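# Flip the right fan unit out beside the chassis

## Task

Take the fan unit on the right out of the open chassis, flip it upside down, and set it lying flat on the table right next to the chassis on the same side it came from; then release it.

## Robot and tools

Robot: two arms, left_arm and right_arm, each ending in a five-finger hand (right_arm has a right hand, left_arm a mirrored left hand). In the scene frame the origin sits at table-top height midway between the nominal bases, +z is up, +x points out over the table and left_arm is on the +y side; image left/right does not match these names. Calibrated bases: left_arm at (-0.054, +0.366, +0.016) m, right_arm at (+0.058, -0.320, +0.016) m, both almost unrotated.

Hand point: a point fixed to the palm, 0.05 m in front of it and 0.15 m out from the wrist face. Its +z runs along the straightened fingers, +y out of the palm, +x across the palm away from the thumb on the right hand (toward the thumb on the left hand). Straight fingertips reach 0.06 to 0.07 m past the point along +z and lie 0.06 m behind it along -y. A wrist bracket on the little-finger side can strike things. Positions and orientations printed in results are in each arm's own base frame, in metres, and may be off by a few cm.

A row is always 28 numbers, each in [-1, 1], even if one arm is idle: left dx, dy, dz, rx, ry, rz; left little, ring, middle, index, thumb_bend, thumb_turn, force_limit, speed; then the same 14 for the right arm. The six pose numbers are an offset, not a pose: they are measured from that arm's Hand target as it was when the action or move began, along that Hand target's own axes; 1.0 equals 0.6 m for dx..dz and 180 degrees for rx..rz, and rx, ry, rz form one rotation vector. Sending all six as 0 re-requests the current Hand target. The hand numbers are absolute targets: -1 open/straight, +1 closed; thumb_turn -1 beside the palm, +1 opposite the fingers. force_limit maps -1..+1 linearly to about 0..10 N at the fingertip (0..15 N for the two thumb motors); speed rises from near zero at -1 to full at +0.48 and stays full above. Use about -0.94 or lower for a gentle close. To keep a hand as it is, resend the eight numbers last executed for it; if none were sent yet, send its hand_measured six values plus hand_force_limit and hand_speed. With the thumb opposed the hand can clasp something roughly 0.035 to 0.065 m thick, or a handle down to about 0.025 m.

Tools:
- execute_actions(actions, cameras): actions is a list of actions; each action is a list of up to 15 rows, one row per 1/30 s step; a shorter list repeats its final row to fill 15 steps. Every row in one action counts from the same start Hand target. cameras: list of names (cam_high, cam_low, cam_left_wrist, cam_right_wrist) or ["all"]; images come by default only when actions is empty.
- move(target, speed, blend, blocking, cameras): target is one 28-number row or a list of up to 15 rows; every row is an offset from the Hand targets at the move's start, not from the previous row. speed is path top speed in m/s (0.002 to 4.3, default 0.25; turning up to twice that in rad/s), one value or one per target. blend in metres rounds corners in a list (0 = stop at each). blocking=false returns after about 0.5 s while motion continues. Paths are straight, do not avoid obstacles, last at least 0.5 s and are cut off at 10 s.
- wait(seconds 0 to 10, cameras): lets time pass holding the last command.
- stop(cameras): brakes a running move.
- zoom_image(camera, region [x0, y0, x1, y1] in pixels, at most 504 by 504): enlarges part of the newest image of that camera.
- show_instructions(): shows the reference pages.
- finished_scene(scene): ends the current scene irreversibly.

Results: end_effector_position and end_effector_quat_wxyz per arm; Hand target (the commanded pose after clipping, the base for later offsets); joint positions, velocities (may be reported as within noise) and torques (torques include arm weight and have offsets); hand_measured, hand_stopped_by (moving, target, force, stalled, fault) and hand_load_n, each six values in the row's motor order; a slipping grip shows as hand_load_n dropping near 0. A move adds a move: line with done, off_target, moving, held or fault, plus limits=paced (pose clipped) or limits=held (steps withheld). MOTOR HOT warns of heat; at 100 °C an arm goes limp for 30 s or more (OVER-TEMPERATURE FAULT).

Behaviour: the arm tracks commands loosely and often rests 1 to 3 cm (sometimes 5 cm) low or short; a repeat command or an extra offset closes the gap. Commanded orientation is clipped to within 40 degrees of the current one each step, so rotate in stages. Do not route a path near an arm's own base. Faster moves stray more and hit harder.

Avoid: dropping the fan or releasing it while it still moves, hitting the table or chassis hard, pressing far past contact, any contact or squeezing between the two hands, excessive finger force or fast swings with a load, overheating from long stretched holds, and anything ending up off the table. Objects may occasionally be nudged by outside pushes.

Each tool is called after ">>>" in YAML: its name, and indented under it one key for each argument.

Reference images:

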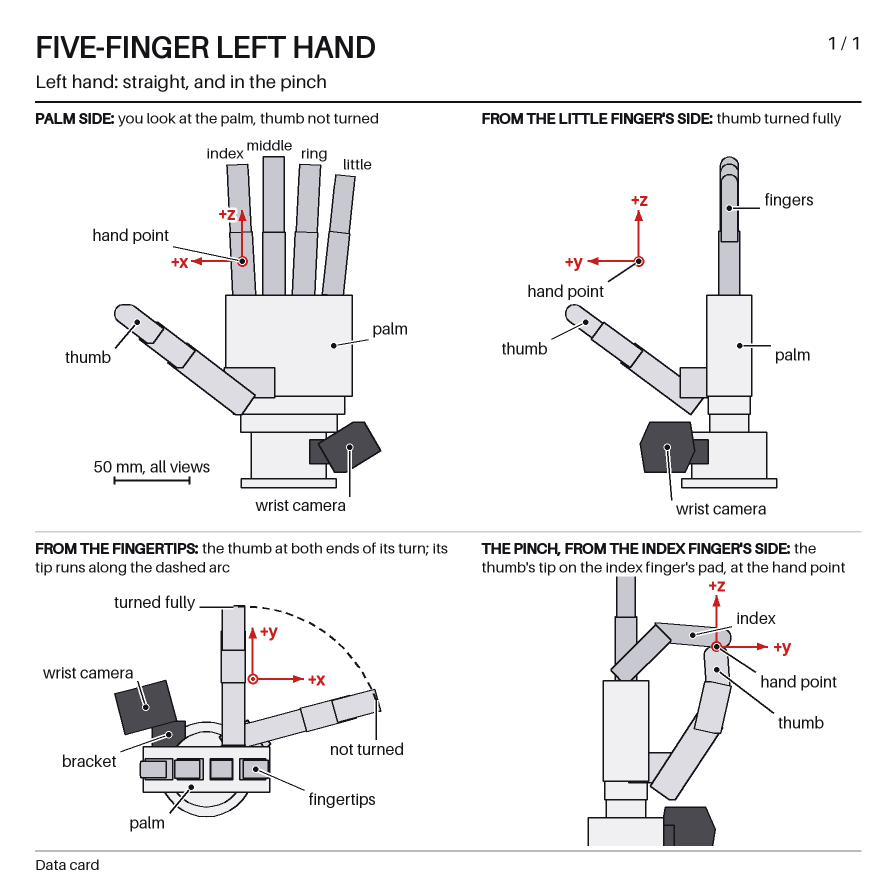

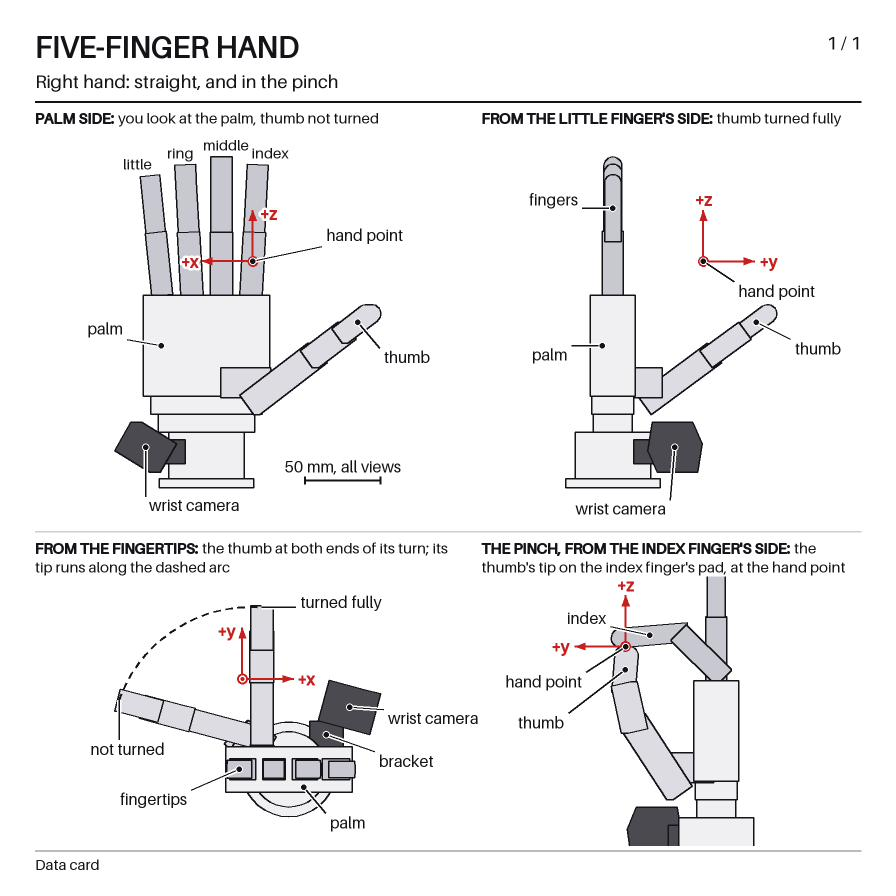

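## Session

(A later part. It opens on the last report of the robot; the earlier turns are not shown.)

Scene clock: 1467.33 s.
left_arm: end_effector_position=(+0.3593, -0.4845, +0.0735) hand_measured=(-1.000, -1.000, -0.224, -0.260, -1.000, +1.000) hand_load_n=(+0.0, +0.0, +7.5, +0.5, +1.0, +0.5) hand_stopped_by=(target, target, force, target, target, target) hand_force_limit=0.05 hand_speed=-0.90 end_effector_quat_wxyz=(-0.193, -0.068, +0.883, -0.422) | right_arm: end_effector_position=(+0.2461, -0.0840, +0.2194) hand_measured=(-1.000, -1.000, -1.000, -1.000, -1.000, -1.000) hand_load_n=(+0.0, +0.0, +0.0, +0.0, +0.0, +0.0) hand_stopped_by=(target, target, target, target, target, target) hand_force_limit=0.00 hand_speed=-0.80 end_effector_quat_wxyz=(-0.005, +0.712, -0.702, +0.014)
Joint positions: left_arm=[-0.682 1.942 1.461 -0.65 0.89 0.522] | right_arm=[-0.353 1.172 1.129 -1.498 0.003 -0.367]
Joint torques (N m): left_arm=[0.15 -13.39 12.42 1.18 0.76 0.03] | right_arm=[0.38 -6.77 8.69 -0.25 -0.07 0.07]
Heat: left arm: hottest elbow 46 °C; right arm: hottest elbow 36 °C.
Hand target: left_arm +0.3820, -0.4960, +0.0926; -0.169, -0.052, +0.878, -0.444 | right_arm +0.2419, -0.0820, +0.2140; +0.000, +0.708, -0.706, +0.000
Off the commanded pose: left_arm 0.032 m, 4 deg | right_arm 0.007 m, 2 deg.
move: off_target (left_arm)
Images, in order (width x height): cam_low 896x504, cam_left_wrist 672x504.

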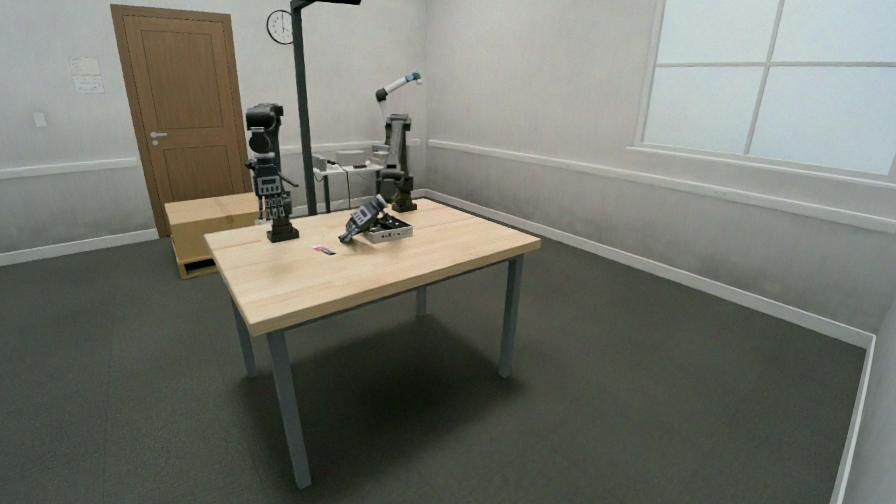

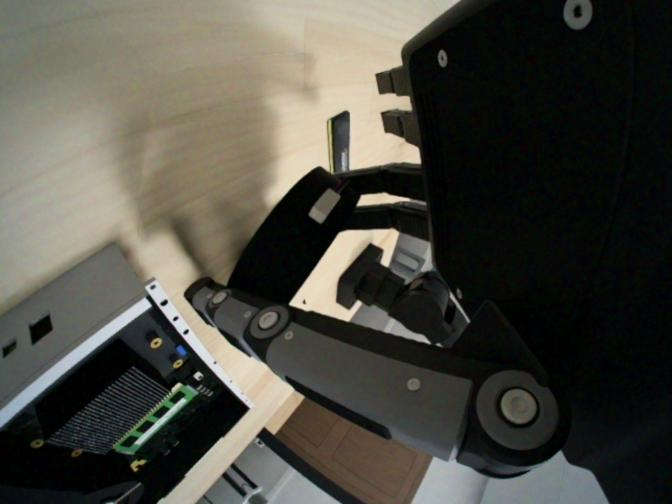

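>>> move:
  target:
    - [-0.0205, 0.0177, 0.0139, 0,0,0, -1,-1,0.1,-0.26,-1,1,0.05,-0.9, 0,0,0,0,0,0,-1,-1,-1,-1,-1,-1,0,-0.8]
  speed: 0.06
  cameras: ["cam_left_wrist","cam_low"]

>>> zoom_image:
  camera: "cam_low"
  region: [300, 190, 380, 250]

Scene clock: 1473.87 s.
left_arm: end_effector_position=(+0.3645, -0.4859, +0.0586) hand_measured=(-1.000, -1.000, -0.224, -0.260, -1.000, +1.000) hand_load_n=(+0.0, +0.0, +7.5, +1.0, +1.0, +0.0) hand_stopped_by=(target, target, force, target, target, target) hand_force_limit=0.05 hand_speed=-0.90 end_effector_quat_wxyz=(-0.194, -0.068, +0.883, -0.422) | right_arm: end_effector_position=(+0.2461, -0.0840, +0.2194) hand_measured=(-1.000, -1.000, -1.000, -1.000, -1.000, -1.000) hand_load_n=(+0.0, +0.0, +0.0, +0.0, +0.0, +0.0) hand_stopped_by=(target, target, target, target, target, target) hand_force_limit=0.00 hand_speed=-0.80 end_effector_quat_wxyz=(-0.005, +0.712, -0.702, +0.014)
Joint positions: left_arm=[-0.679 1.973 1.468 -0.633 0.893 0.53] | right_arm=[-0.353 1.172 1.129 -1.498 0.003 -0.367]
Joint torques (N m): left_arm=[0.44 -13.74 12.08 1.31 0.75 0.07] | right_arm=[0.67 -6.83 8.64 -0.23 -0.14 0.03]
Heat: left arm: hottest elbow 45 °C; right arm: hottest elbow 36 °C.
Hand target: left_arm +0.3889, -0.4970, +0.0759; -0.169, -0.052, +0.878, -0.444 | right_arm +0.2419, -0.0820, +0.2140; +0.000, +0.708, -0.706, +0.000
Off the commanded pose: left_arm 0.032 m, 4 deg | right_arm 0.007 m, 2 deg.
move: off_target (left_arm)
Images, in order (width x height): cam_low 896x504, cam_left_wrist 672x504.

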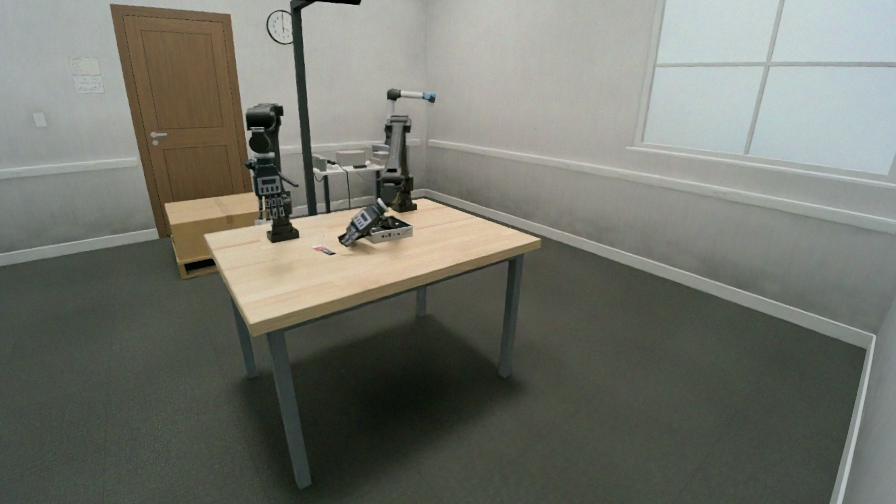

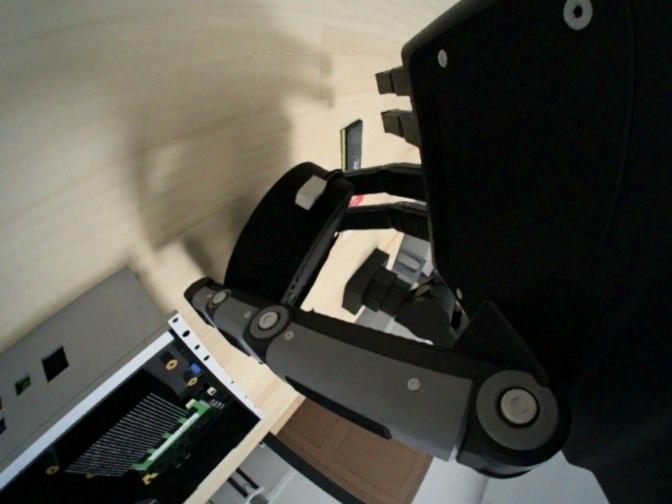

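Scaled by 6.300 from the camera's 896x504 image, which has a finer 1280x720 frame.

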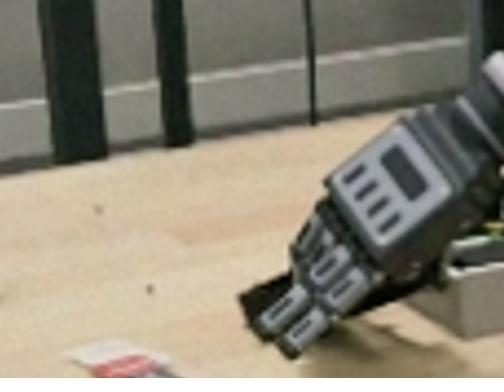

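>>> move:
  target:
    - [-0.0103, 0.016, 0.0115, 0,0,0, -1,-1,0.1,-0.26,-1,1,0.05,-0.9, 0,0,0,0,0,0,-1,-1,-1,-1,-1,-1,0,-0.8]
  speed: 0.05
  cameras: ["cam_left_wrist","cam_low"]

>>> zoom_image:
  camera: "cam_low"
  region: [300, 190, 380, 250]

Scene clock: 1478.70 s.
left_arm: end_effector_position=(+0.3682, -0.4877, +0.0488) hand_measured=(-1.000, -1.000, -0.224, -0.260, -1.000, +1.000) hand_load_n=(+0.0, +0.0, +7.0, +1.5, +1.5, +0.0) hand_stopped_by=(target, target, force, target, target, target) hand_force_limit=0.05 hand_speed=-0.90 end_effector_quat_wxyz=(-0.191, -0.066, +0.883, -0.424) | right_arm: end_effector_position=(+0.2461, -0.0840, +0.2194) hand_measured=(-1.000, -1.000, -1.000, -1.000, -1.000, -1.000) hand_load_n=(+0.0, +0.0, +0.0, +0.0, +0.0, +0.0) hand_stopped_by=(target, target, target, target, target, target) hand_force_limit=0.00 hand_speed=-0.80 end_effector_quat_wxyz=(-0.005, +0.712, -0.702, +0.014)
Joint positions: left_arm=[-0.677 1.992 1.468 -0.609 0.894 0.532] | right_arm=[-0.353 1.172 1.129 -1.498 0.003 -0.367]
Joint torques (N m): left_arm=[0.44 -13.86 11.62 1.33 0.73 0.06] | right_arm=[0.73 -6.53 8.65 -0.25 -0.1 0.03]
Heat: left arm: hottest elbow 46 °C; right arm: hottest elbow 36 °C.
Hand target: left_arm +0.3906, -0.4972, +0.0625; -0.169, -0.052, +0.878, -0.444 | right_arm +0.2419, -0.0820, +0.2140; +0.000, +0.708, -0.706, +0.000
Off the commanded pose: left_arm 0.028 m, 4 deg | right_arm 0.007 m, 2 deg.
move: off_target (left_arm)
Images, in order (width x height): cam_low 896x504, cam_left_wrist 672x504.

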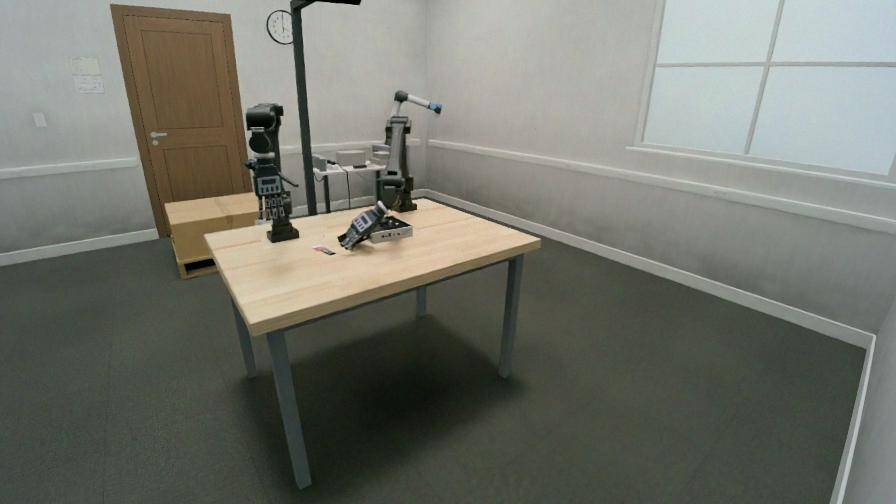

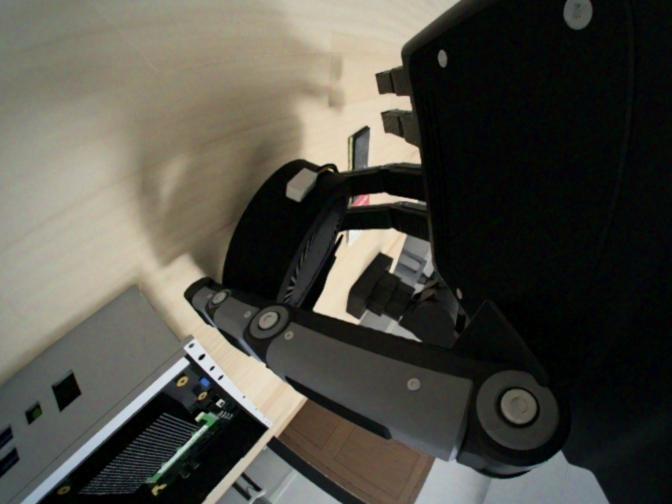

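Scaled by 6.300 from the camera's 896x504 image, which has a finer 1280x720 frame.

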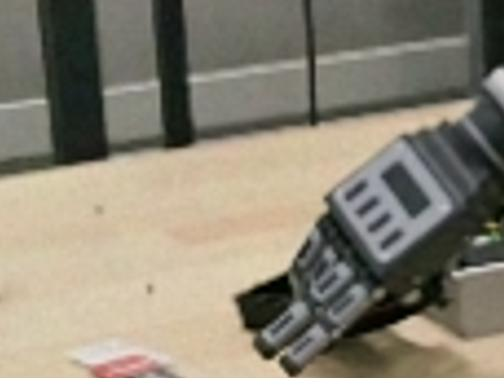

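>>> move:
  target:
    - [-0.002, 0.0138, 0.01, 0,0,0, -1,-1,0.1,-0.26,-1,1,0.05,-0.9, 0,0,0,0,0,0,-1,-1,-1,-1,-1,-1,0,-0.8]
  speed: 0.05
  cameras: ["cam_left_wrist","cam_low","cam_high"]

>>> zoom_image:
  camera: "cam_low"
  region: [300, 190, 380, 250]

>>> zoom_image:
  camera: "cam_high"
  region: [350, 130, 450, 230]

Scene clock: 1483.67 s.
left_arm: end_effector_position=(+0.3720, -0.4908, +0.0451) hand_measured=(-1.000, -1.000, -0.224, -0.260, -1.000, +1.000) hand_load_n=(+0.0, +0.0, +7.0, +1.0, +1.5, +0.0) hand_stopped_by=(target, target, force, target, target, target) hand_force_limit=0.05 hand_speed=-0.90 end_effector_quat_wxyz=(-0.185, -0.061, +0.881, -0.430) | right_arm: end_effector_position=(+0.2461, -0.0840, +0.2194) hand_measured=(-1.000, -1.000, -1.000, -1.000, -1.000, -1.000) hand_load_n=(+0.0, +0.0, -0.5, +0.0, +0.0, +0.0) hand_stopped_by=(target, target, target, target, target, target) hand_force_limit=0.00 hand_speed=-0.80 end_effector_quat_wxyz=(-0.005, +0.712, -0.702, +0.014)
Joint positions: left_arm=[-0.677 1.999 1.468 -0.582 0.894 0.532] | right_arm=[-0.353 1.172 1.129 -1.498 0.003 -0.367]
Joint torques (N m): left_arm=[0.15 -13.63 10.37 1.36 0.69 0.03] | right_arm=[0.56 -6.3 8.79 -0.27 -0.15 0.04]
Heat: left arm: hottest elbow 47 °C; right arm: hottest elbow 36 °C.
Hand target: left_arm +0.3882, -0.4971, +0.0525; -0.169, -0.052, +0.878, -0.444 | right_arm +0.2419, -0.0820, +0.2140; +0.000, +0.708, -0.706, +0.000
Off the commanded pose: left_arm 0.019 m, 3 deg | right_arm 0.007 m, 2 deg.
move: off_target (left_arm)
Images, in order (width x height): cam_high 896x504, cam_low 896x504, cam_left_wrist 672x504.

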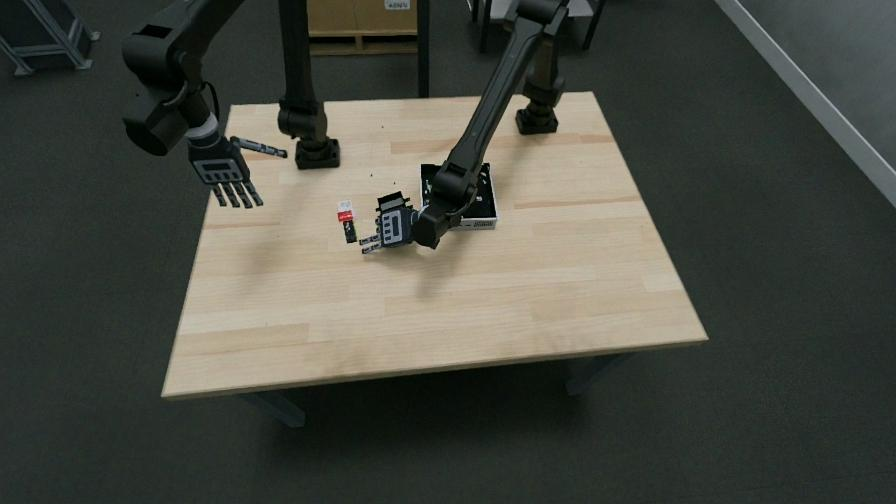

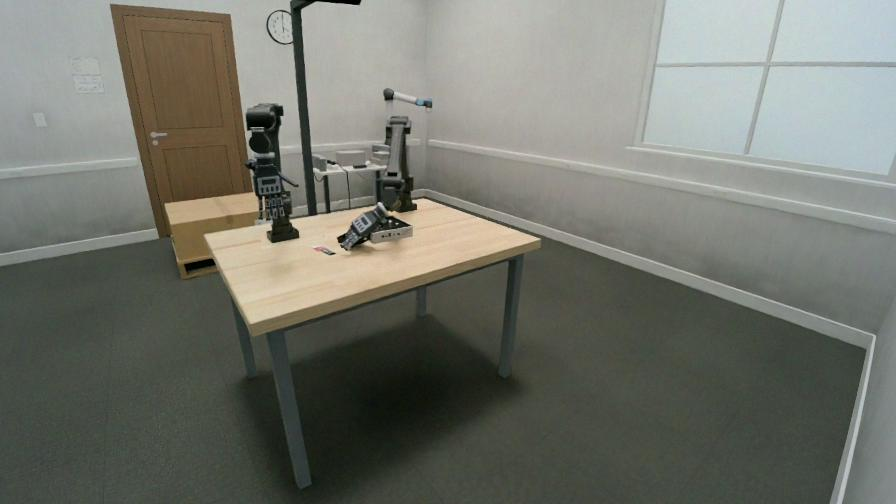

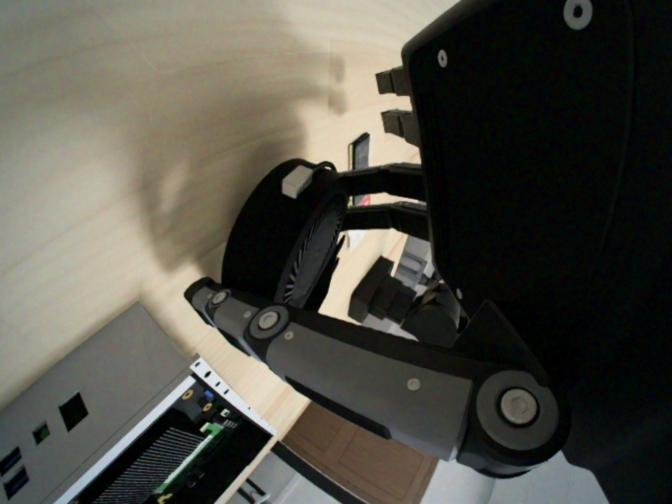

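Scaled by 6.300 from the camera's 896x504 image, which has a finer 1280x720 frame.

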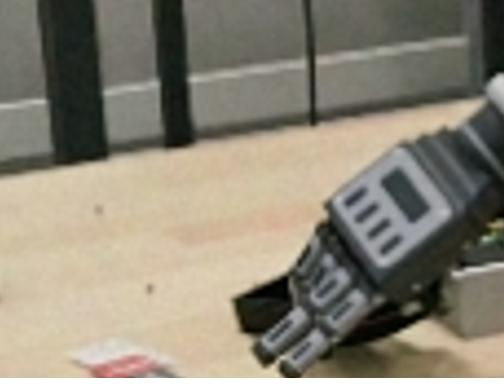

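Scaled by 5.040 from the camera's 896x504 image, which has a finer 1280x720 frame.

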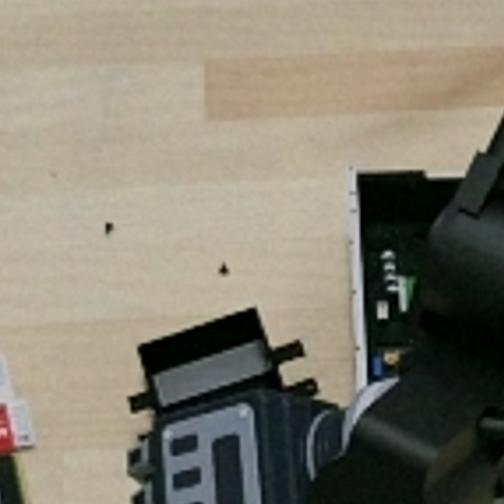

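>>> move:
  target:
    - [0,0,0, 0,0,0, -1,-1,0.1,0.0,-1,1,-0.1,-0.9, 0,0,0,0,0,0,-1,-1,-1,-1,-1,-1,0,-0.8]
  speed: 0.05
  cameras: ["cam_left_wrist"]

Scene clock: 1506.10 s.
left_arm: end_effector_position=(+0.3720, -0.4908, +0.0451) hand_measured=(-1.000, -1.000, -0.224, -0.252, -1.000, +1.000) hand_load_n=(+0.0, +0.0, +6.0, +4.5, +1.5, -0.5) hand_stopped_by=(target, target, force, force, target, target) hand_force_limit=-0.10 hand_speed=-0.90 end_effector_quat_wxyz=(-0.185, -0.061, +0.881, -0.430) | right_arm: end_effector_position=(+0.2461, -0.0840, +0.2194) hand_measured=(-1.000, -1.000, -1.000, -1.000, -1.000, -1.000) hand_load_n=(+0.0, +0.0, +0.0, +0.0, +0.0, +0.0) hand_stopped_by=(target, target, target, target, target, target) hand_force_limit=0.00 hand_speed=-0.80 end_effector_quat_wxyz=(-0.005, +0.712, -0.702, +0.014)
Joint positions: left_arm=[-0.677 1.999 1.468 -0.582 0.894 0.532] | right_arm=[-0.353 1.172 1.129 -1.498 0.003 -0.367]
Joint torques (N m): left_arm=[0.15 -13.68 10.37 1.36 0.69 0.03] | right_arm=[0.79 -7.12 8.62 -0.34 -0.16 0.07]
Heat: left arm: hottest elbow 47 °C; right arm: hottest elbow 36 °C.
Hand target: left_arm +0.3882, -0.4971, +0.0525; -0.169, -0.052, +0.878, -0.444 | right_arm +0.2419, -0.0820, +0.2140; +0.000, +0.708, -0.706, +0.000
Off the commanded pose: left_arm 0.019 m, 3 deg | right_arm 0.007 m, 2 deg.
move: off_target (left_arm)
Images, in order (width x height): cam_left_wrist 672x504.

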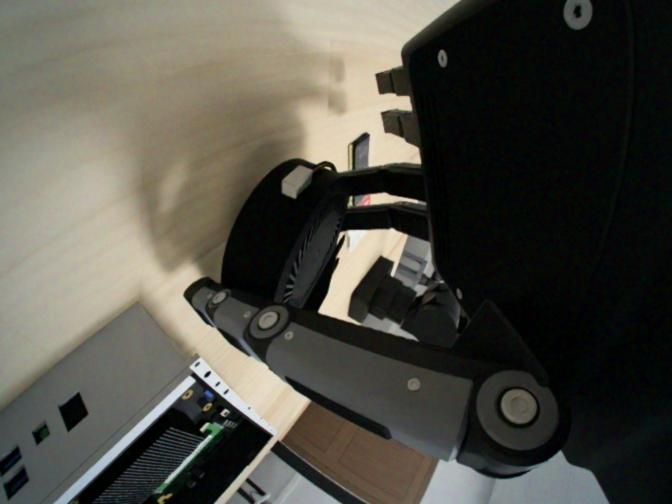

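>>> move:
  target:
    - [0.0075,-0.015,-0.0108, 0,0,0, -1,-1,0.1,0.0,-1,1,-0.1,-0.9, 0,0,0,0,0,0,-1,-1,-1,-1,-1,-1,0,-0.8]
  speed: 0.05
  cameras: ["cam_high"]

>>> zoom_image:
  camera: "cam_high"
  region: [350, 160, 450, 260]

Scene clock: 1513.23 s.
left_arm: end_effector_position=(+0.3716, -0.4905, +0.0451) hand_measured=(-1.000, -1.000, -0.224, -0.252, -1.000, +1.000) hand_load_n=(+0.0, +0.0, +6.5, +4.0, +1.5, -0.5) hand_stopped_by=(target, target, force, force, target, target) hand_force_limit=-0.10 hand_speed=-0.90 end_effector_quat_wxyz=(-0.186, -0.062, +0.882, -0.429) | right_arm: end_effector_position=(+0.2461, -0.0840, +0.2194) hand_measured=(-1.000, -1.000, -1.000, -1.000, -1.000, -1.000) hand_load_n=(+0.0, +0.0, +0.0, +0.0, +0.0, +0.0) hand_stopped_by=(target, target, target, target, target, target) hand_force_limit=0.00 hand_speed=-0.80 end_effector_quat_wxyz=(-0.005, +0.712, -0.702, +0.014)
Joint positions: left_arm=[-0.677 1.999 1.468 -0.584 0.894 0.532] | right_arm=[-0.353 1.172 1.129 -1.498 0.003 -0.367]
Joint torques (N m): left_arm=[0.09 -14.8 11.04 0.59 0.68 0.03] | right_arm=[0.79 -7.24 8.66 -0.24 -0.15 0.04]
Heat: left arm: hottest elbow 47 °C; right arm: hottest elbow 36 °C.
Hand target: left_arm +0.3877, -0.4970, +0.0644; -0.169, -0.052, +0.878, -0.444 | right_arm +0.2419, -0.0820, +0.2140; +0.000, +0.708, -0.706, +0.000
Off the commanded pose: left_arm 0.026 m, 3 deg | right_arm 0.007 m, 2 deg.
move: off_target (left_arm)
Images, in order (width x height): cam_high 896x504.

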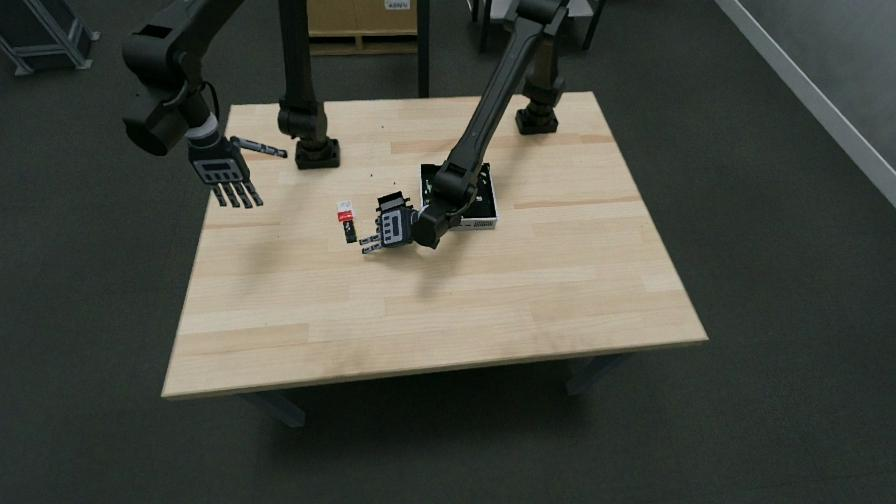

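Scaled by 5.040 from the camera's 896x504 image, which has a finer 1280x720 frame.

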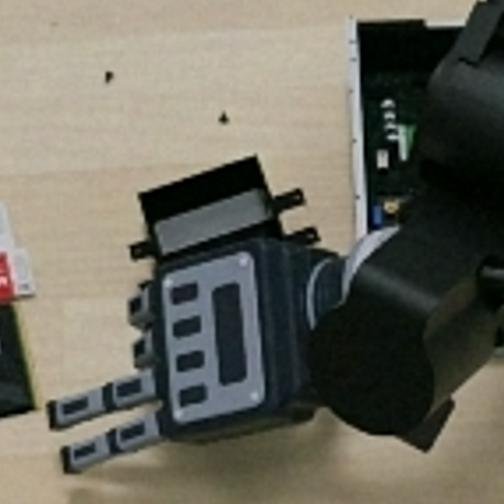

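>>> execute_actions:
  actions: []
  cameras: ["cam_high","cam_low","cam_left_wrist"]

Scene clock: 1533.57 s.
left_arm: end_effector_position=(+0.3716, -0.4905, +0.0451) hand_measured=(-1.000, -1.000, -0.224, -0.252, -1.000, +1.000) hand_load_n=(+0.0, +0.0, +6.5, +4.0, +1.5, -0.5) hand_stopped_by=(target, target, force, force, target, target) hand_force_limit=-0.10 hand_speed=-0.90 end_effector_quat_wxyz=(-0.186, -0.062, +0.882, -0.429) | right_arm: end_effector_position=(+0.2461, -0.0840, +0.2194) hand_measured=(-1.000, -1.000, -1.000, -1.000, -1.000, -1.000) hand_load_n=(+0.0, +0.0, +0.0, +0.0, +0.0, +0.0) hand_stopped_by=(target, target, target, target, target, target) hand_force_limit=0.00 hand_speed=-0.80 end_effector_quat_wxyz=(-0.005, +0.712, -0.702, +0.014)
Joint positions: left_arm=[-0.677 1.999 1.468 -0.584 0.894 0.532] | right_arm=[-0.353 1.172 1.129 -1.498 0.003 -0.367]
Joint velocities: within noise
Joint torques (N m): left_arm=[0.09 -14.74 11.04 0.62 0.68 0.03] | right_arm=[0.5 -6.53 8.66 -0.35 -0.13 0.05]
Heat: left arm: hottest elbow 48 °C; right arm: hottest elbow 36 °C.
Hand target: left_arm +0.3877, -0.4970, +0.0644; -0.169, -0.052, +0.878, -0.444 | right_arm +0.2419, -0.0820, +0.2140; +0.000, +0.708, -0.706, +0.000
Off the commanded pose: left_arm 0.026 m, 3 deg | right_arm 0.007 m, 2 deg.
Images, in order (width x height): cam_high 896x504, cam_low 896x504, cam_left_wrist 672x504.

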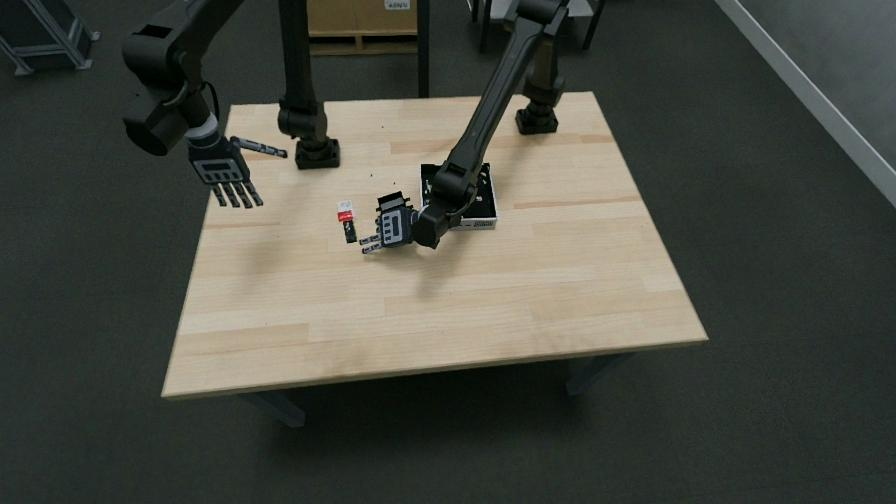

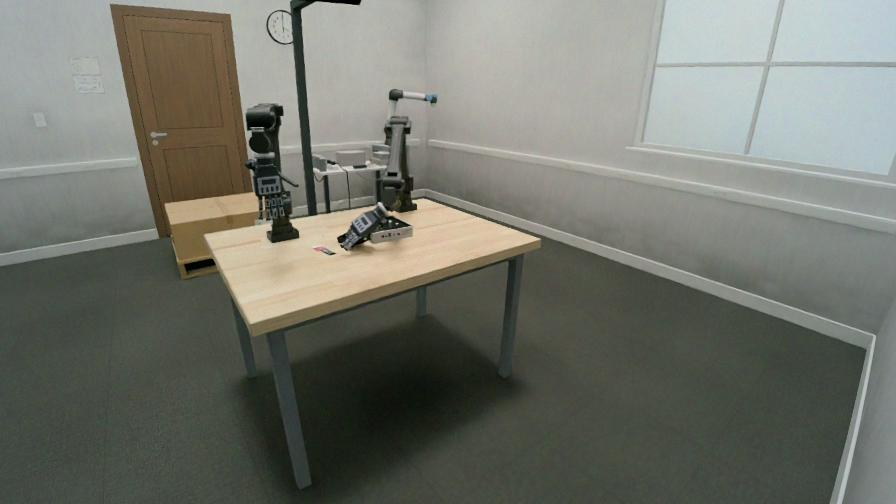

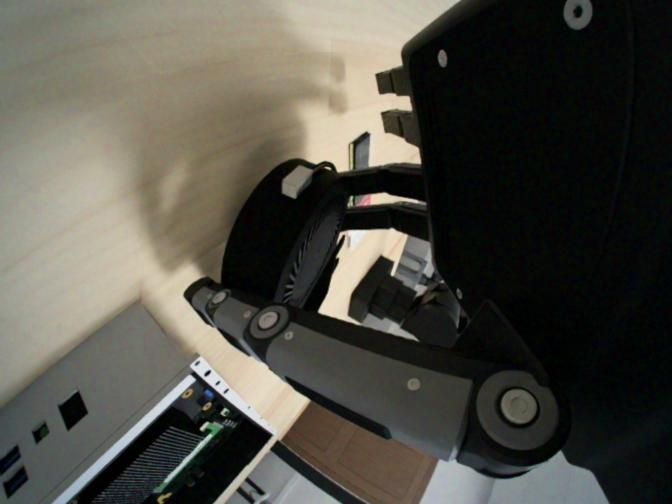

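>>> move:
  target:
    - [0.0094,-0.0214,-0.004,0,0,0,-1,-1,0.1,0.0,-1,1,-0.1,-0.9,0,0,0,0,0,0,-1,-1,-1,-1,-1,-1,0,-0.8]
    - [0.091,0.003,0.017,-0.0312,0.0627,0.0452,-1,-1,0.1,0.0,-1,1,-0.1,-0.9,0,0,0,0,0,0,-1,-1,-1,-1,-1,-1,0,-0.8]
  speed: 0.06
  cameras: ["cam_high","cam_low","cam_left_wrist"]

Scene clock: 1541.17 s.
left_arm: end_effector_position=(+0.3247, -0.4842, +0.0607) hand_measured=(-1.000, -1.000, -0.224, -0.252, -1.000, +1.000) hand_load_n=(+0.0, +0.0, +6.0, +4.5, +1.5, -0.5) hand_stopped_by=(target, target, force, force, target, target) hand_force_limit=-0.10 hand_speed=-0.90 end_effector_quat_wxyz=(-0.237, +0.045, +0.884, -0.402) | right_arm: end_effector_position=(+0.2461, -0.0840, +0.2194) hand_measured=(-1.000, -1.000, -1.000, -1.000, -1.000, -1.000) hand_load_n=(+0.0, +0.0, +0.0, +0.0, +0.0, +0.0) hand_stopped_by=(target, target, target, target, target, target) hand_force_limit=0.00 hand_speed=-0.80 end_effector_quat_wxyz=(-0.005, +0.712, -0.702, +0.014)
Joint positions: left_arm=[-0.729 2.003 1.54 -0.9 0.954 0.836] | right_arm=[-0.353 1.172 1.129 -1.498 0.003 -0.367]
Joint torques (N m): left_arm=[-1.55 -13.8 12.15 0.29 0.94 0.02] | right_arm=[0.85 -6.71 8.76 -0.32 -0.13 0.09]
Heat: left arm: hottest elbow 48 °C; right arm: hottest elbow 36 °C.
Hand target: left_arm +0.3336, -0.5007, +0.0762; -0.225, +0.063, +0.880, -0.414 | right_arm +0.2419, -0.0820, +0.2140; +0.000, +0.708, -0.706, +0.000
Off the commanded pose: left_arm 0.024 m, 3 deg | right_arm 0.007 m, 2 deg.
move: off_target (left_arm)
Images, in order (width x height): cam_high 896x504, cam_low 896x504, cam_left_wrist 672x504.

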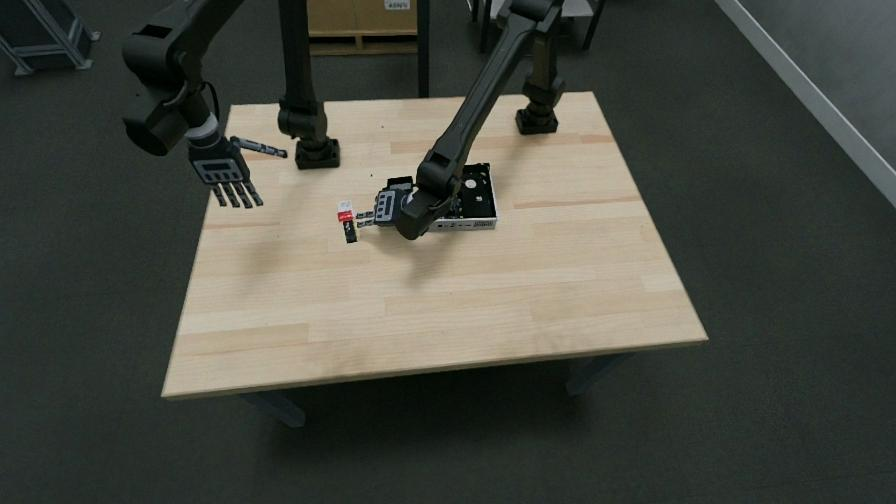

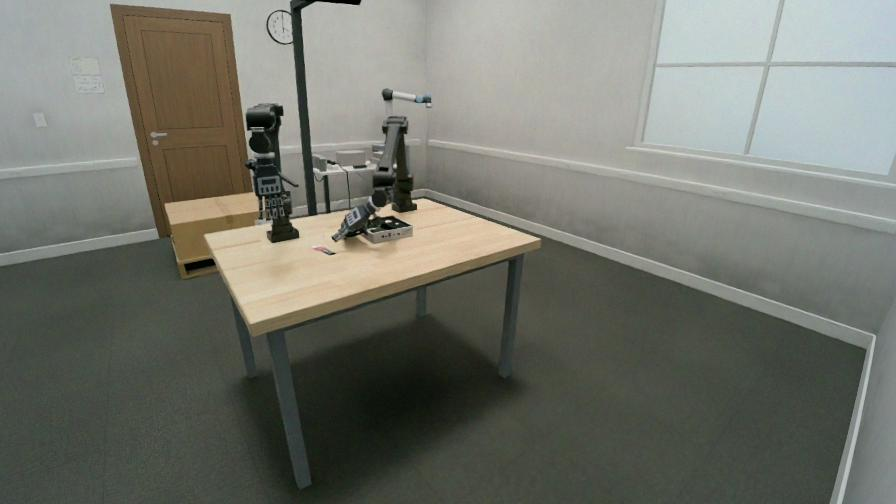

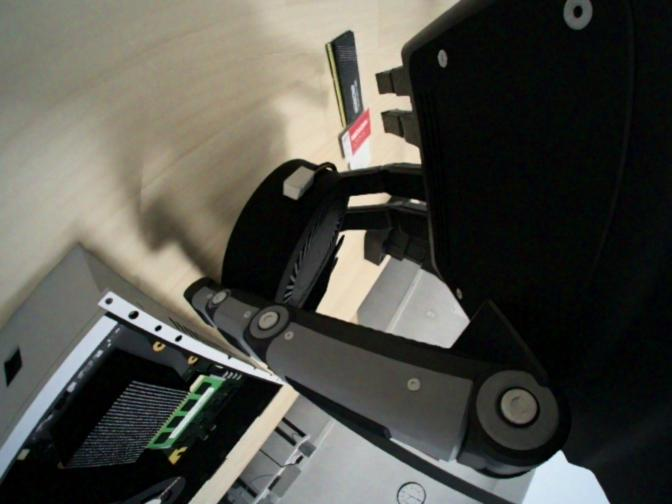

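>>> zoom_image:
  camera: "cam_high"
  region: [330, 150, 510, 260]

>>> zoom_image:
  camera: "cam_low"
  region: [310, 180, 430, 260]

Scaled by 2.800 from the camera's 896x504 image, which has a finer 1280x720 frame.

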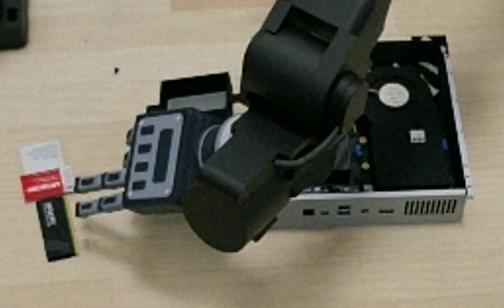

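Scaled by 4.200 from the camera's 896x504 image, which has a finer 1280x720 frame.

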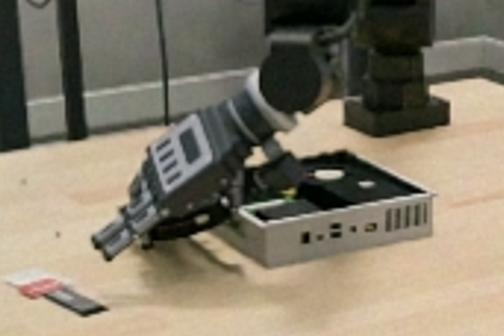

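>>> move:
  target:
    - [-0.0317,-0.0131,-0.0018,0,0,0,-1,-1,0.1,0.0,-1,1,-0.1,-0.9,0,0,0,0,0,0,-1,-1,-1,-1,-1,-1,0,-0.8]
    - [-0.0403,0.0058,0.0121,0,0,0,-1,-1,0.1,0.0,-1,1,-0.1,-0.9,0,0,0,0,0,0,-1,-1,-1,-1,-1,-1,0,-0.8]
  speed: 0.06
  cameras: ["cam_high","cam_low","cam_left_wrist"]

Scene clock: 1564.10 s.
left_arm: end_effector_position=(+0.3401, -0.4976, +0.0483) hand_measured=(-1.000, -1.000, -0.224, -0.252, -1.000, +1.000) hand_load_n=(+0.0, +0.0, +6.5, +4.0, +1.5, -0.5) hand_stopped_by=(target, target, force, force, target, target) hand_force_limit=-0.10 hand_speed=-0.90 end_effector_quat_wxyz=(-0.241, +0.047, +0.884, -0.398) | right_arm: end_effector_position=(+0.2461, -0.0840, +0.2194) hand_measured=(-1.000, -1.000, -1.000, -1.000, -1.000, -1.000) hand_load_n=(+0.0, +0.0, +0.0, +0.0, +0.0, +0.0) hand_stopped_by=(target, target, target, target, target, target) hand_force_limit=0.00 hand_speed=-0.80 end_effector_quat_wxyz=(-0.005, +0.712, -0.702, +0.014)
Joint positions: left_arm=[-0.729 2.076 1.625 -0.933 0.956 0.85] | right_arm=[-0.353 1.172 1.129 -1.498 0.003 -0.367]
Joint torques (N m): left_arm=[-0.85 -14.86 11.03 0.91 0.93 0] | right_arm=[0.73 -6.36 8.7 -0.21 -0.11 0.06]
Heat: left arm: hottest elbow 49 °C; right arm: hottest elbow 36 °C.
Hand target: left_arm +0.3517, -0.5108, +0.0613; -0.225, +0.063, +0.880, -0.414 | right_arm +0.2419, -0.0820, +0.2140; +0.000, +0.708, -0.706, +0.000
Off the commanded pose: left_arm 0.022 m, 3 deg | right_arm 0.007 m, 2 deg.
move: off_target (left_arm)
Images, in order (width x height): cam_high 896x504, cam_low 896x504, cam_left_wrist 672x504.

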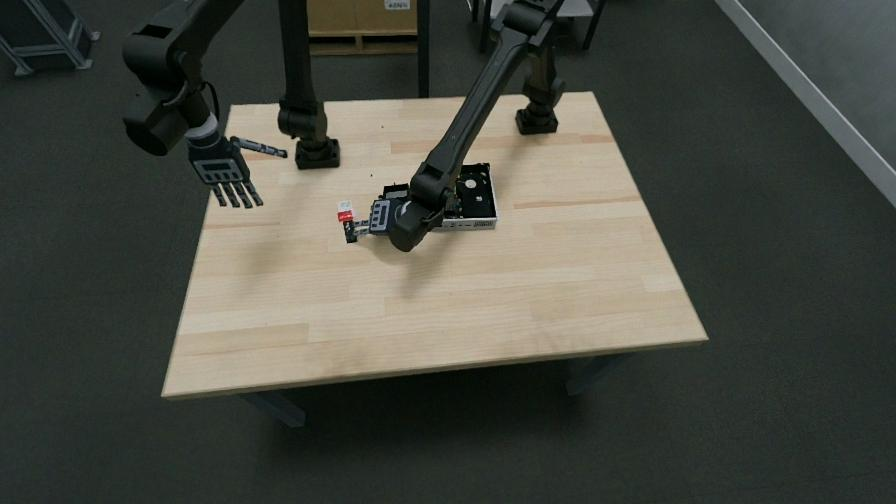

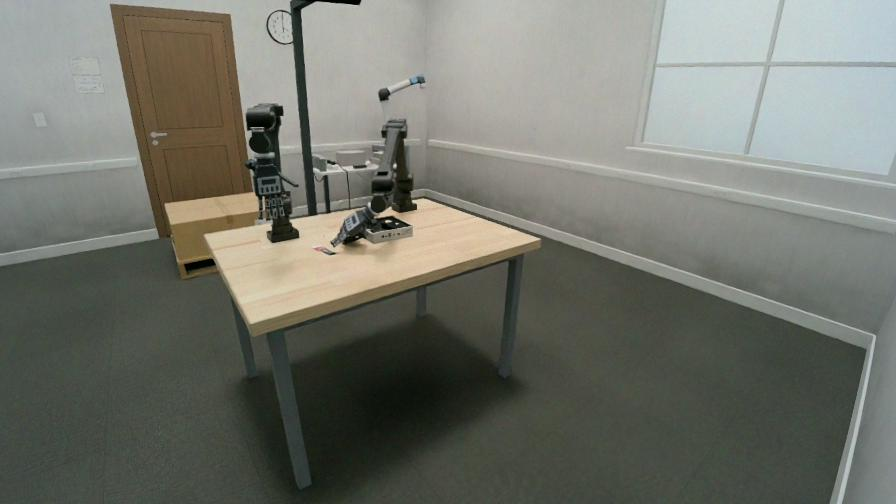

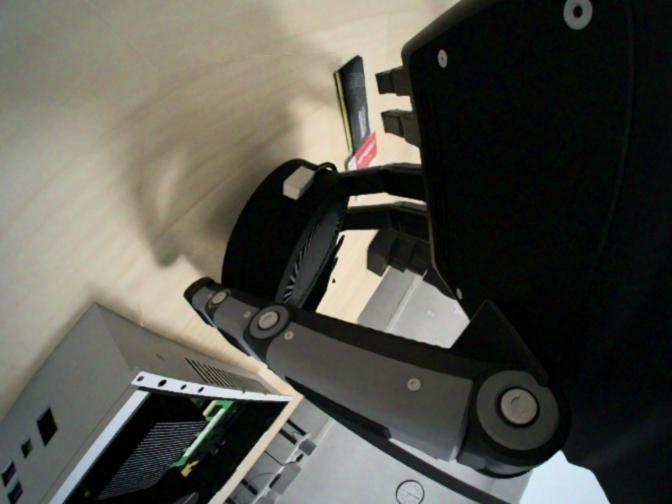

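>>> move:
  target: [-0.0046,0.0101,0.0074,0,0,0,-1,-1,0.1,0.0,-1,1,-0.1,-0.9,0,0,0,0,0,0,-1,-1,-1,-1,-1,-1,0,-0.8]
  speed: 0.04
  cameras: ["cam_high","cam_low"]

>>> zoom_image:
  camera: "cam_high"
  region: [330, 150, 510, 260]

>>> zoom_image:
  camera: "cam_low"
  region: [320, 190, 420, 260]

Scene clock: 1569.17 s.
left_arm: end_effector_position=(+0.3423, -0.4998, +0.0458) hand_measured=(-1.000, -1.000, -0.224, -0.252, -1.000, +1.000) hand_load_n=(+0.0, +0.0, +6.0, +4.5, +1.5, -0.5) hand_stopped_by=(target, target, force, force, target, target) hand_force_limit=-0.10 hand_speed=-0.90 end_effector_quat_wxyz=(-0.238, +0.050, +0.883, -0.402) | right_arm: end_effector_position=(+0.2461, -0.0840, +0.2194) hand_measured=(-1.000, -1.000, -1.000, -1.000, -1.000, -1.000) hand_load_n=(+0.0, +0.0, +0.0, +0.0, +0.0, +0.0) hand_stopped_by=(target, target, target, target, target, target) hand_force_limit=0.00 hand_speed=-0.80 end_effector_quat_wxyz=(-0.005, +0.712, -0.702, +0.014)
Joint positions: left_arm=[-0.729 2.08 1.625 -0.917 0.958 0.85] | right_arm=[-0.353 1.172 1.129 -1.498 0.003 -0.367]
Joint torques (N m): left_arm=[-0.85 -14.21 10.45 0.95 0.89 0.01] | right_arm=[0.56 -7.12 8.46 -0.21 -0.12 0.06]
Heat: left arm: hottest elbow 49 °C; right arm: hottest elbow 36 °C.
Hand target: left_arm +0.3517, -0.5107, +0.0532; -0.225, +0.063, +0.880, -0.414 | right_arm +0.2419, -0.0820, +0.2140; +0.000, +0.708, -0.706, +0.000
Off the commanded pose: left_arm 0.016 m, 3 deg | right_arm 0.007 m, 2 deg.
move: off_target (left_arm)
Images, in order (width x height): cam_high 896x504, cam_low 896x504.

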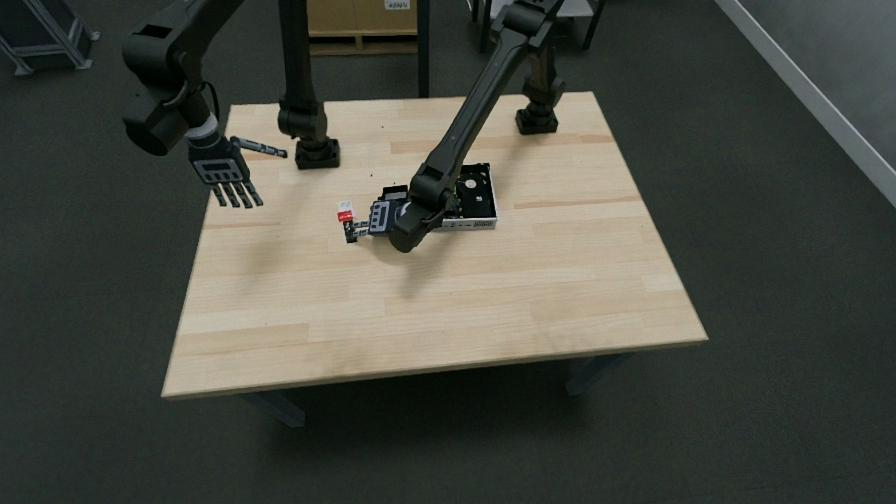

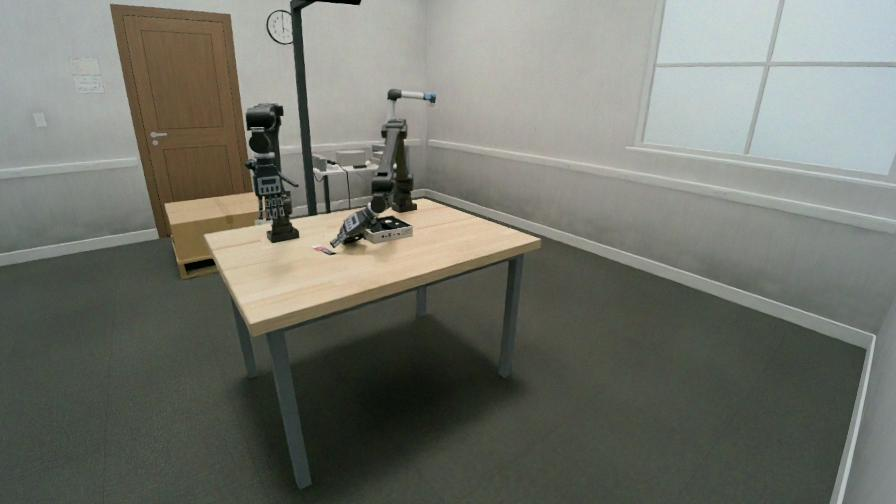

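Scaled by 2.800 from the camera's 896x504 image, which has a finer 1280x720 frame.

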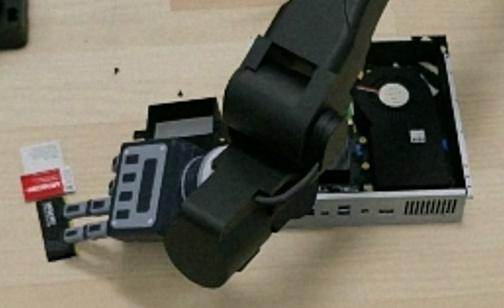

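Scaled by 5.040 from the camera's 896x504 image, which has a finer 1280x720 frame.

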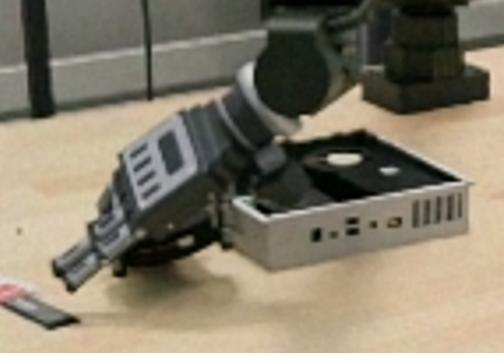

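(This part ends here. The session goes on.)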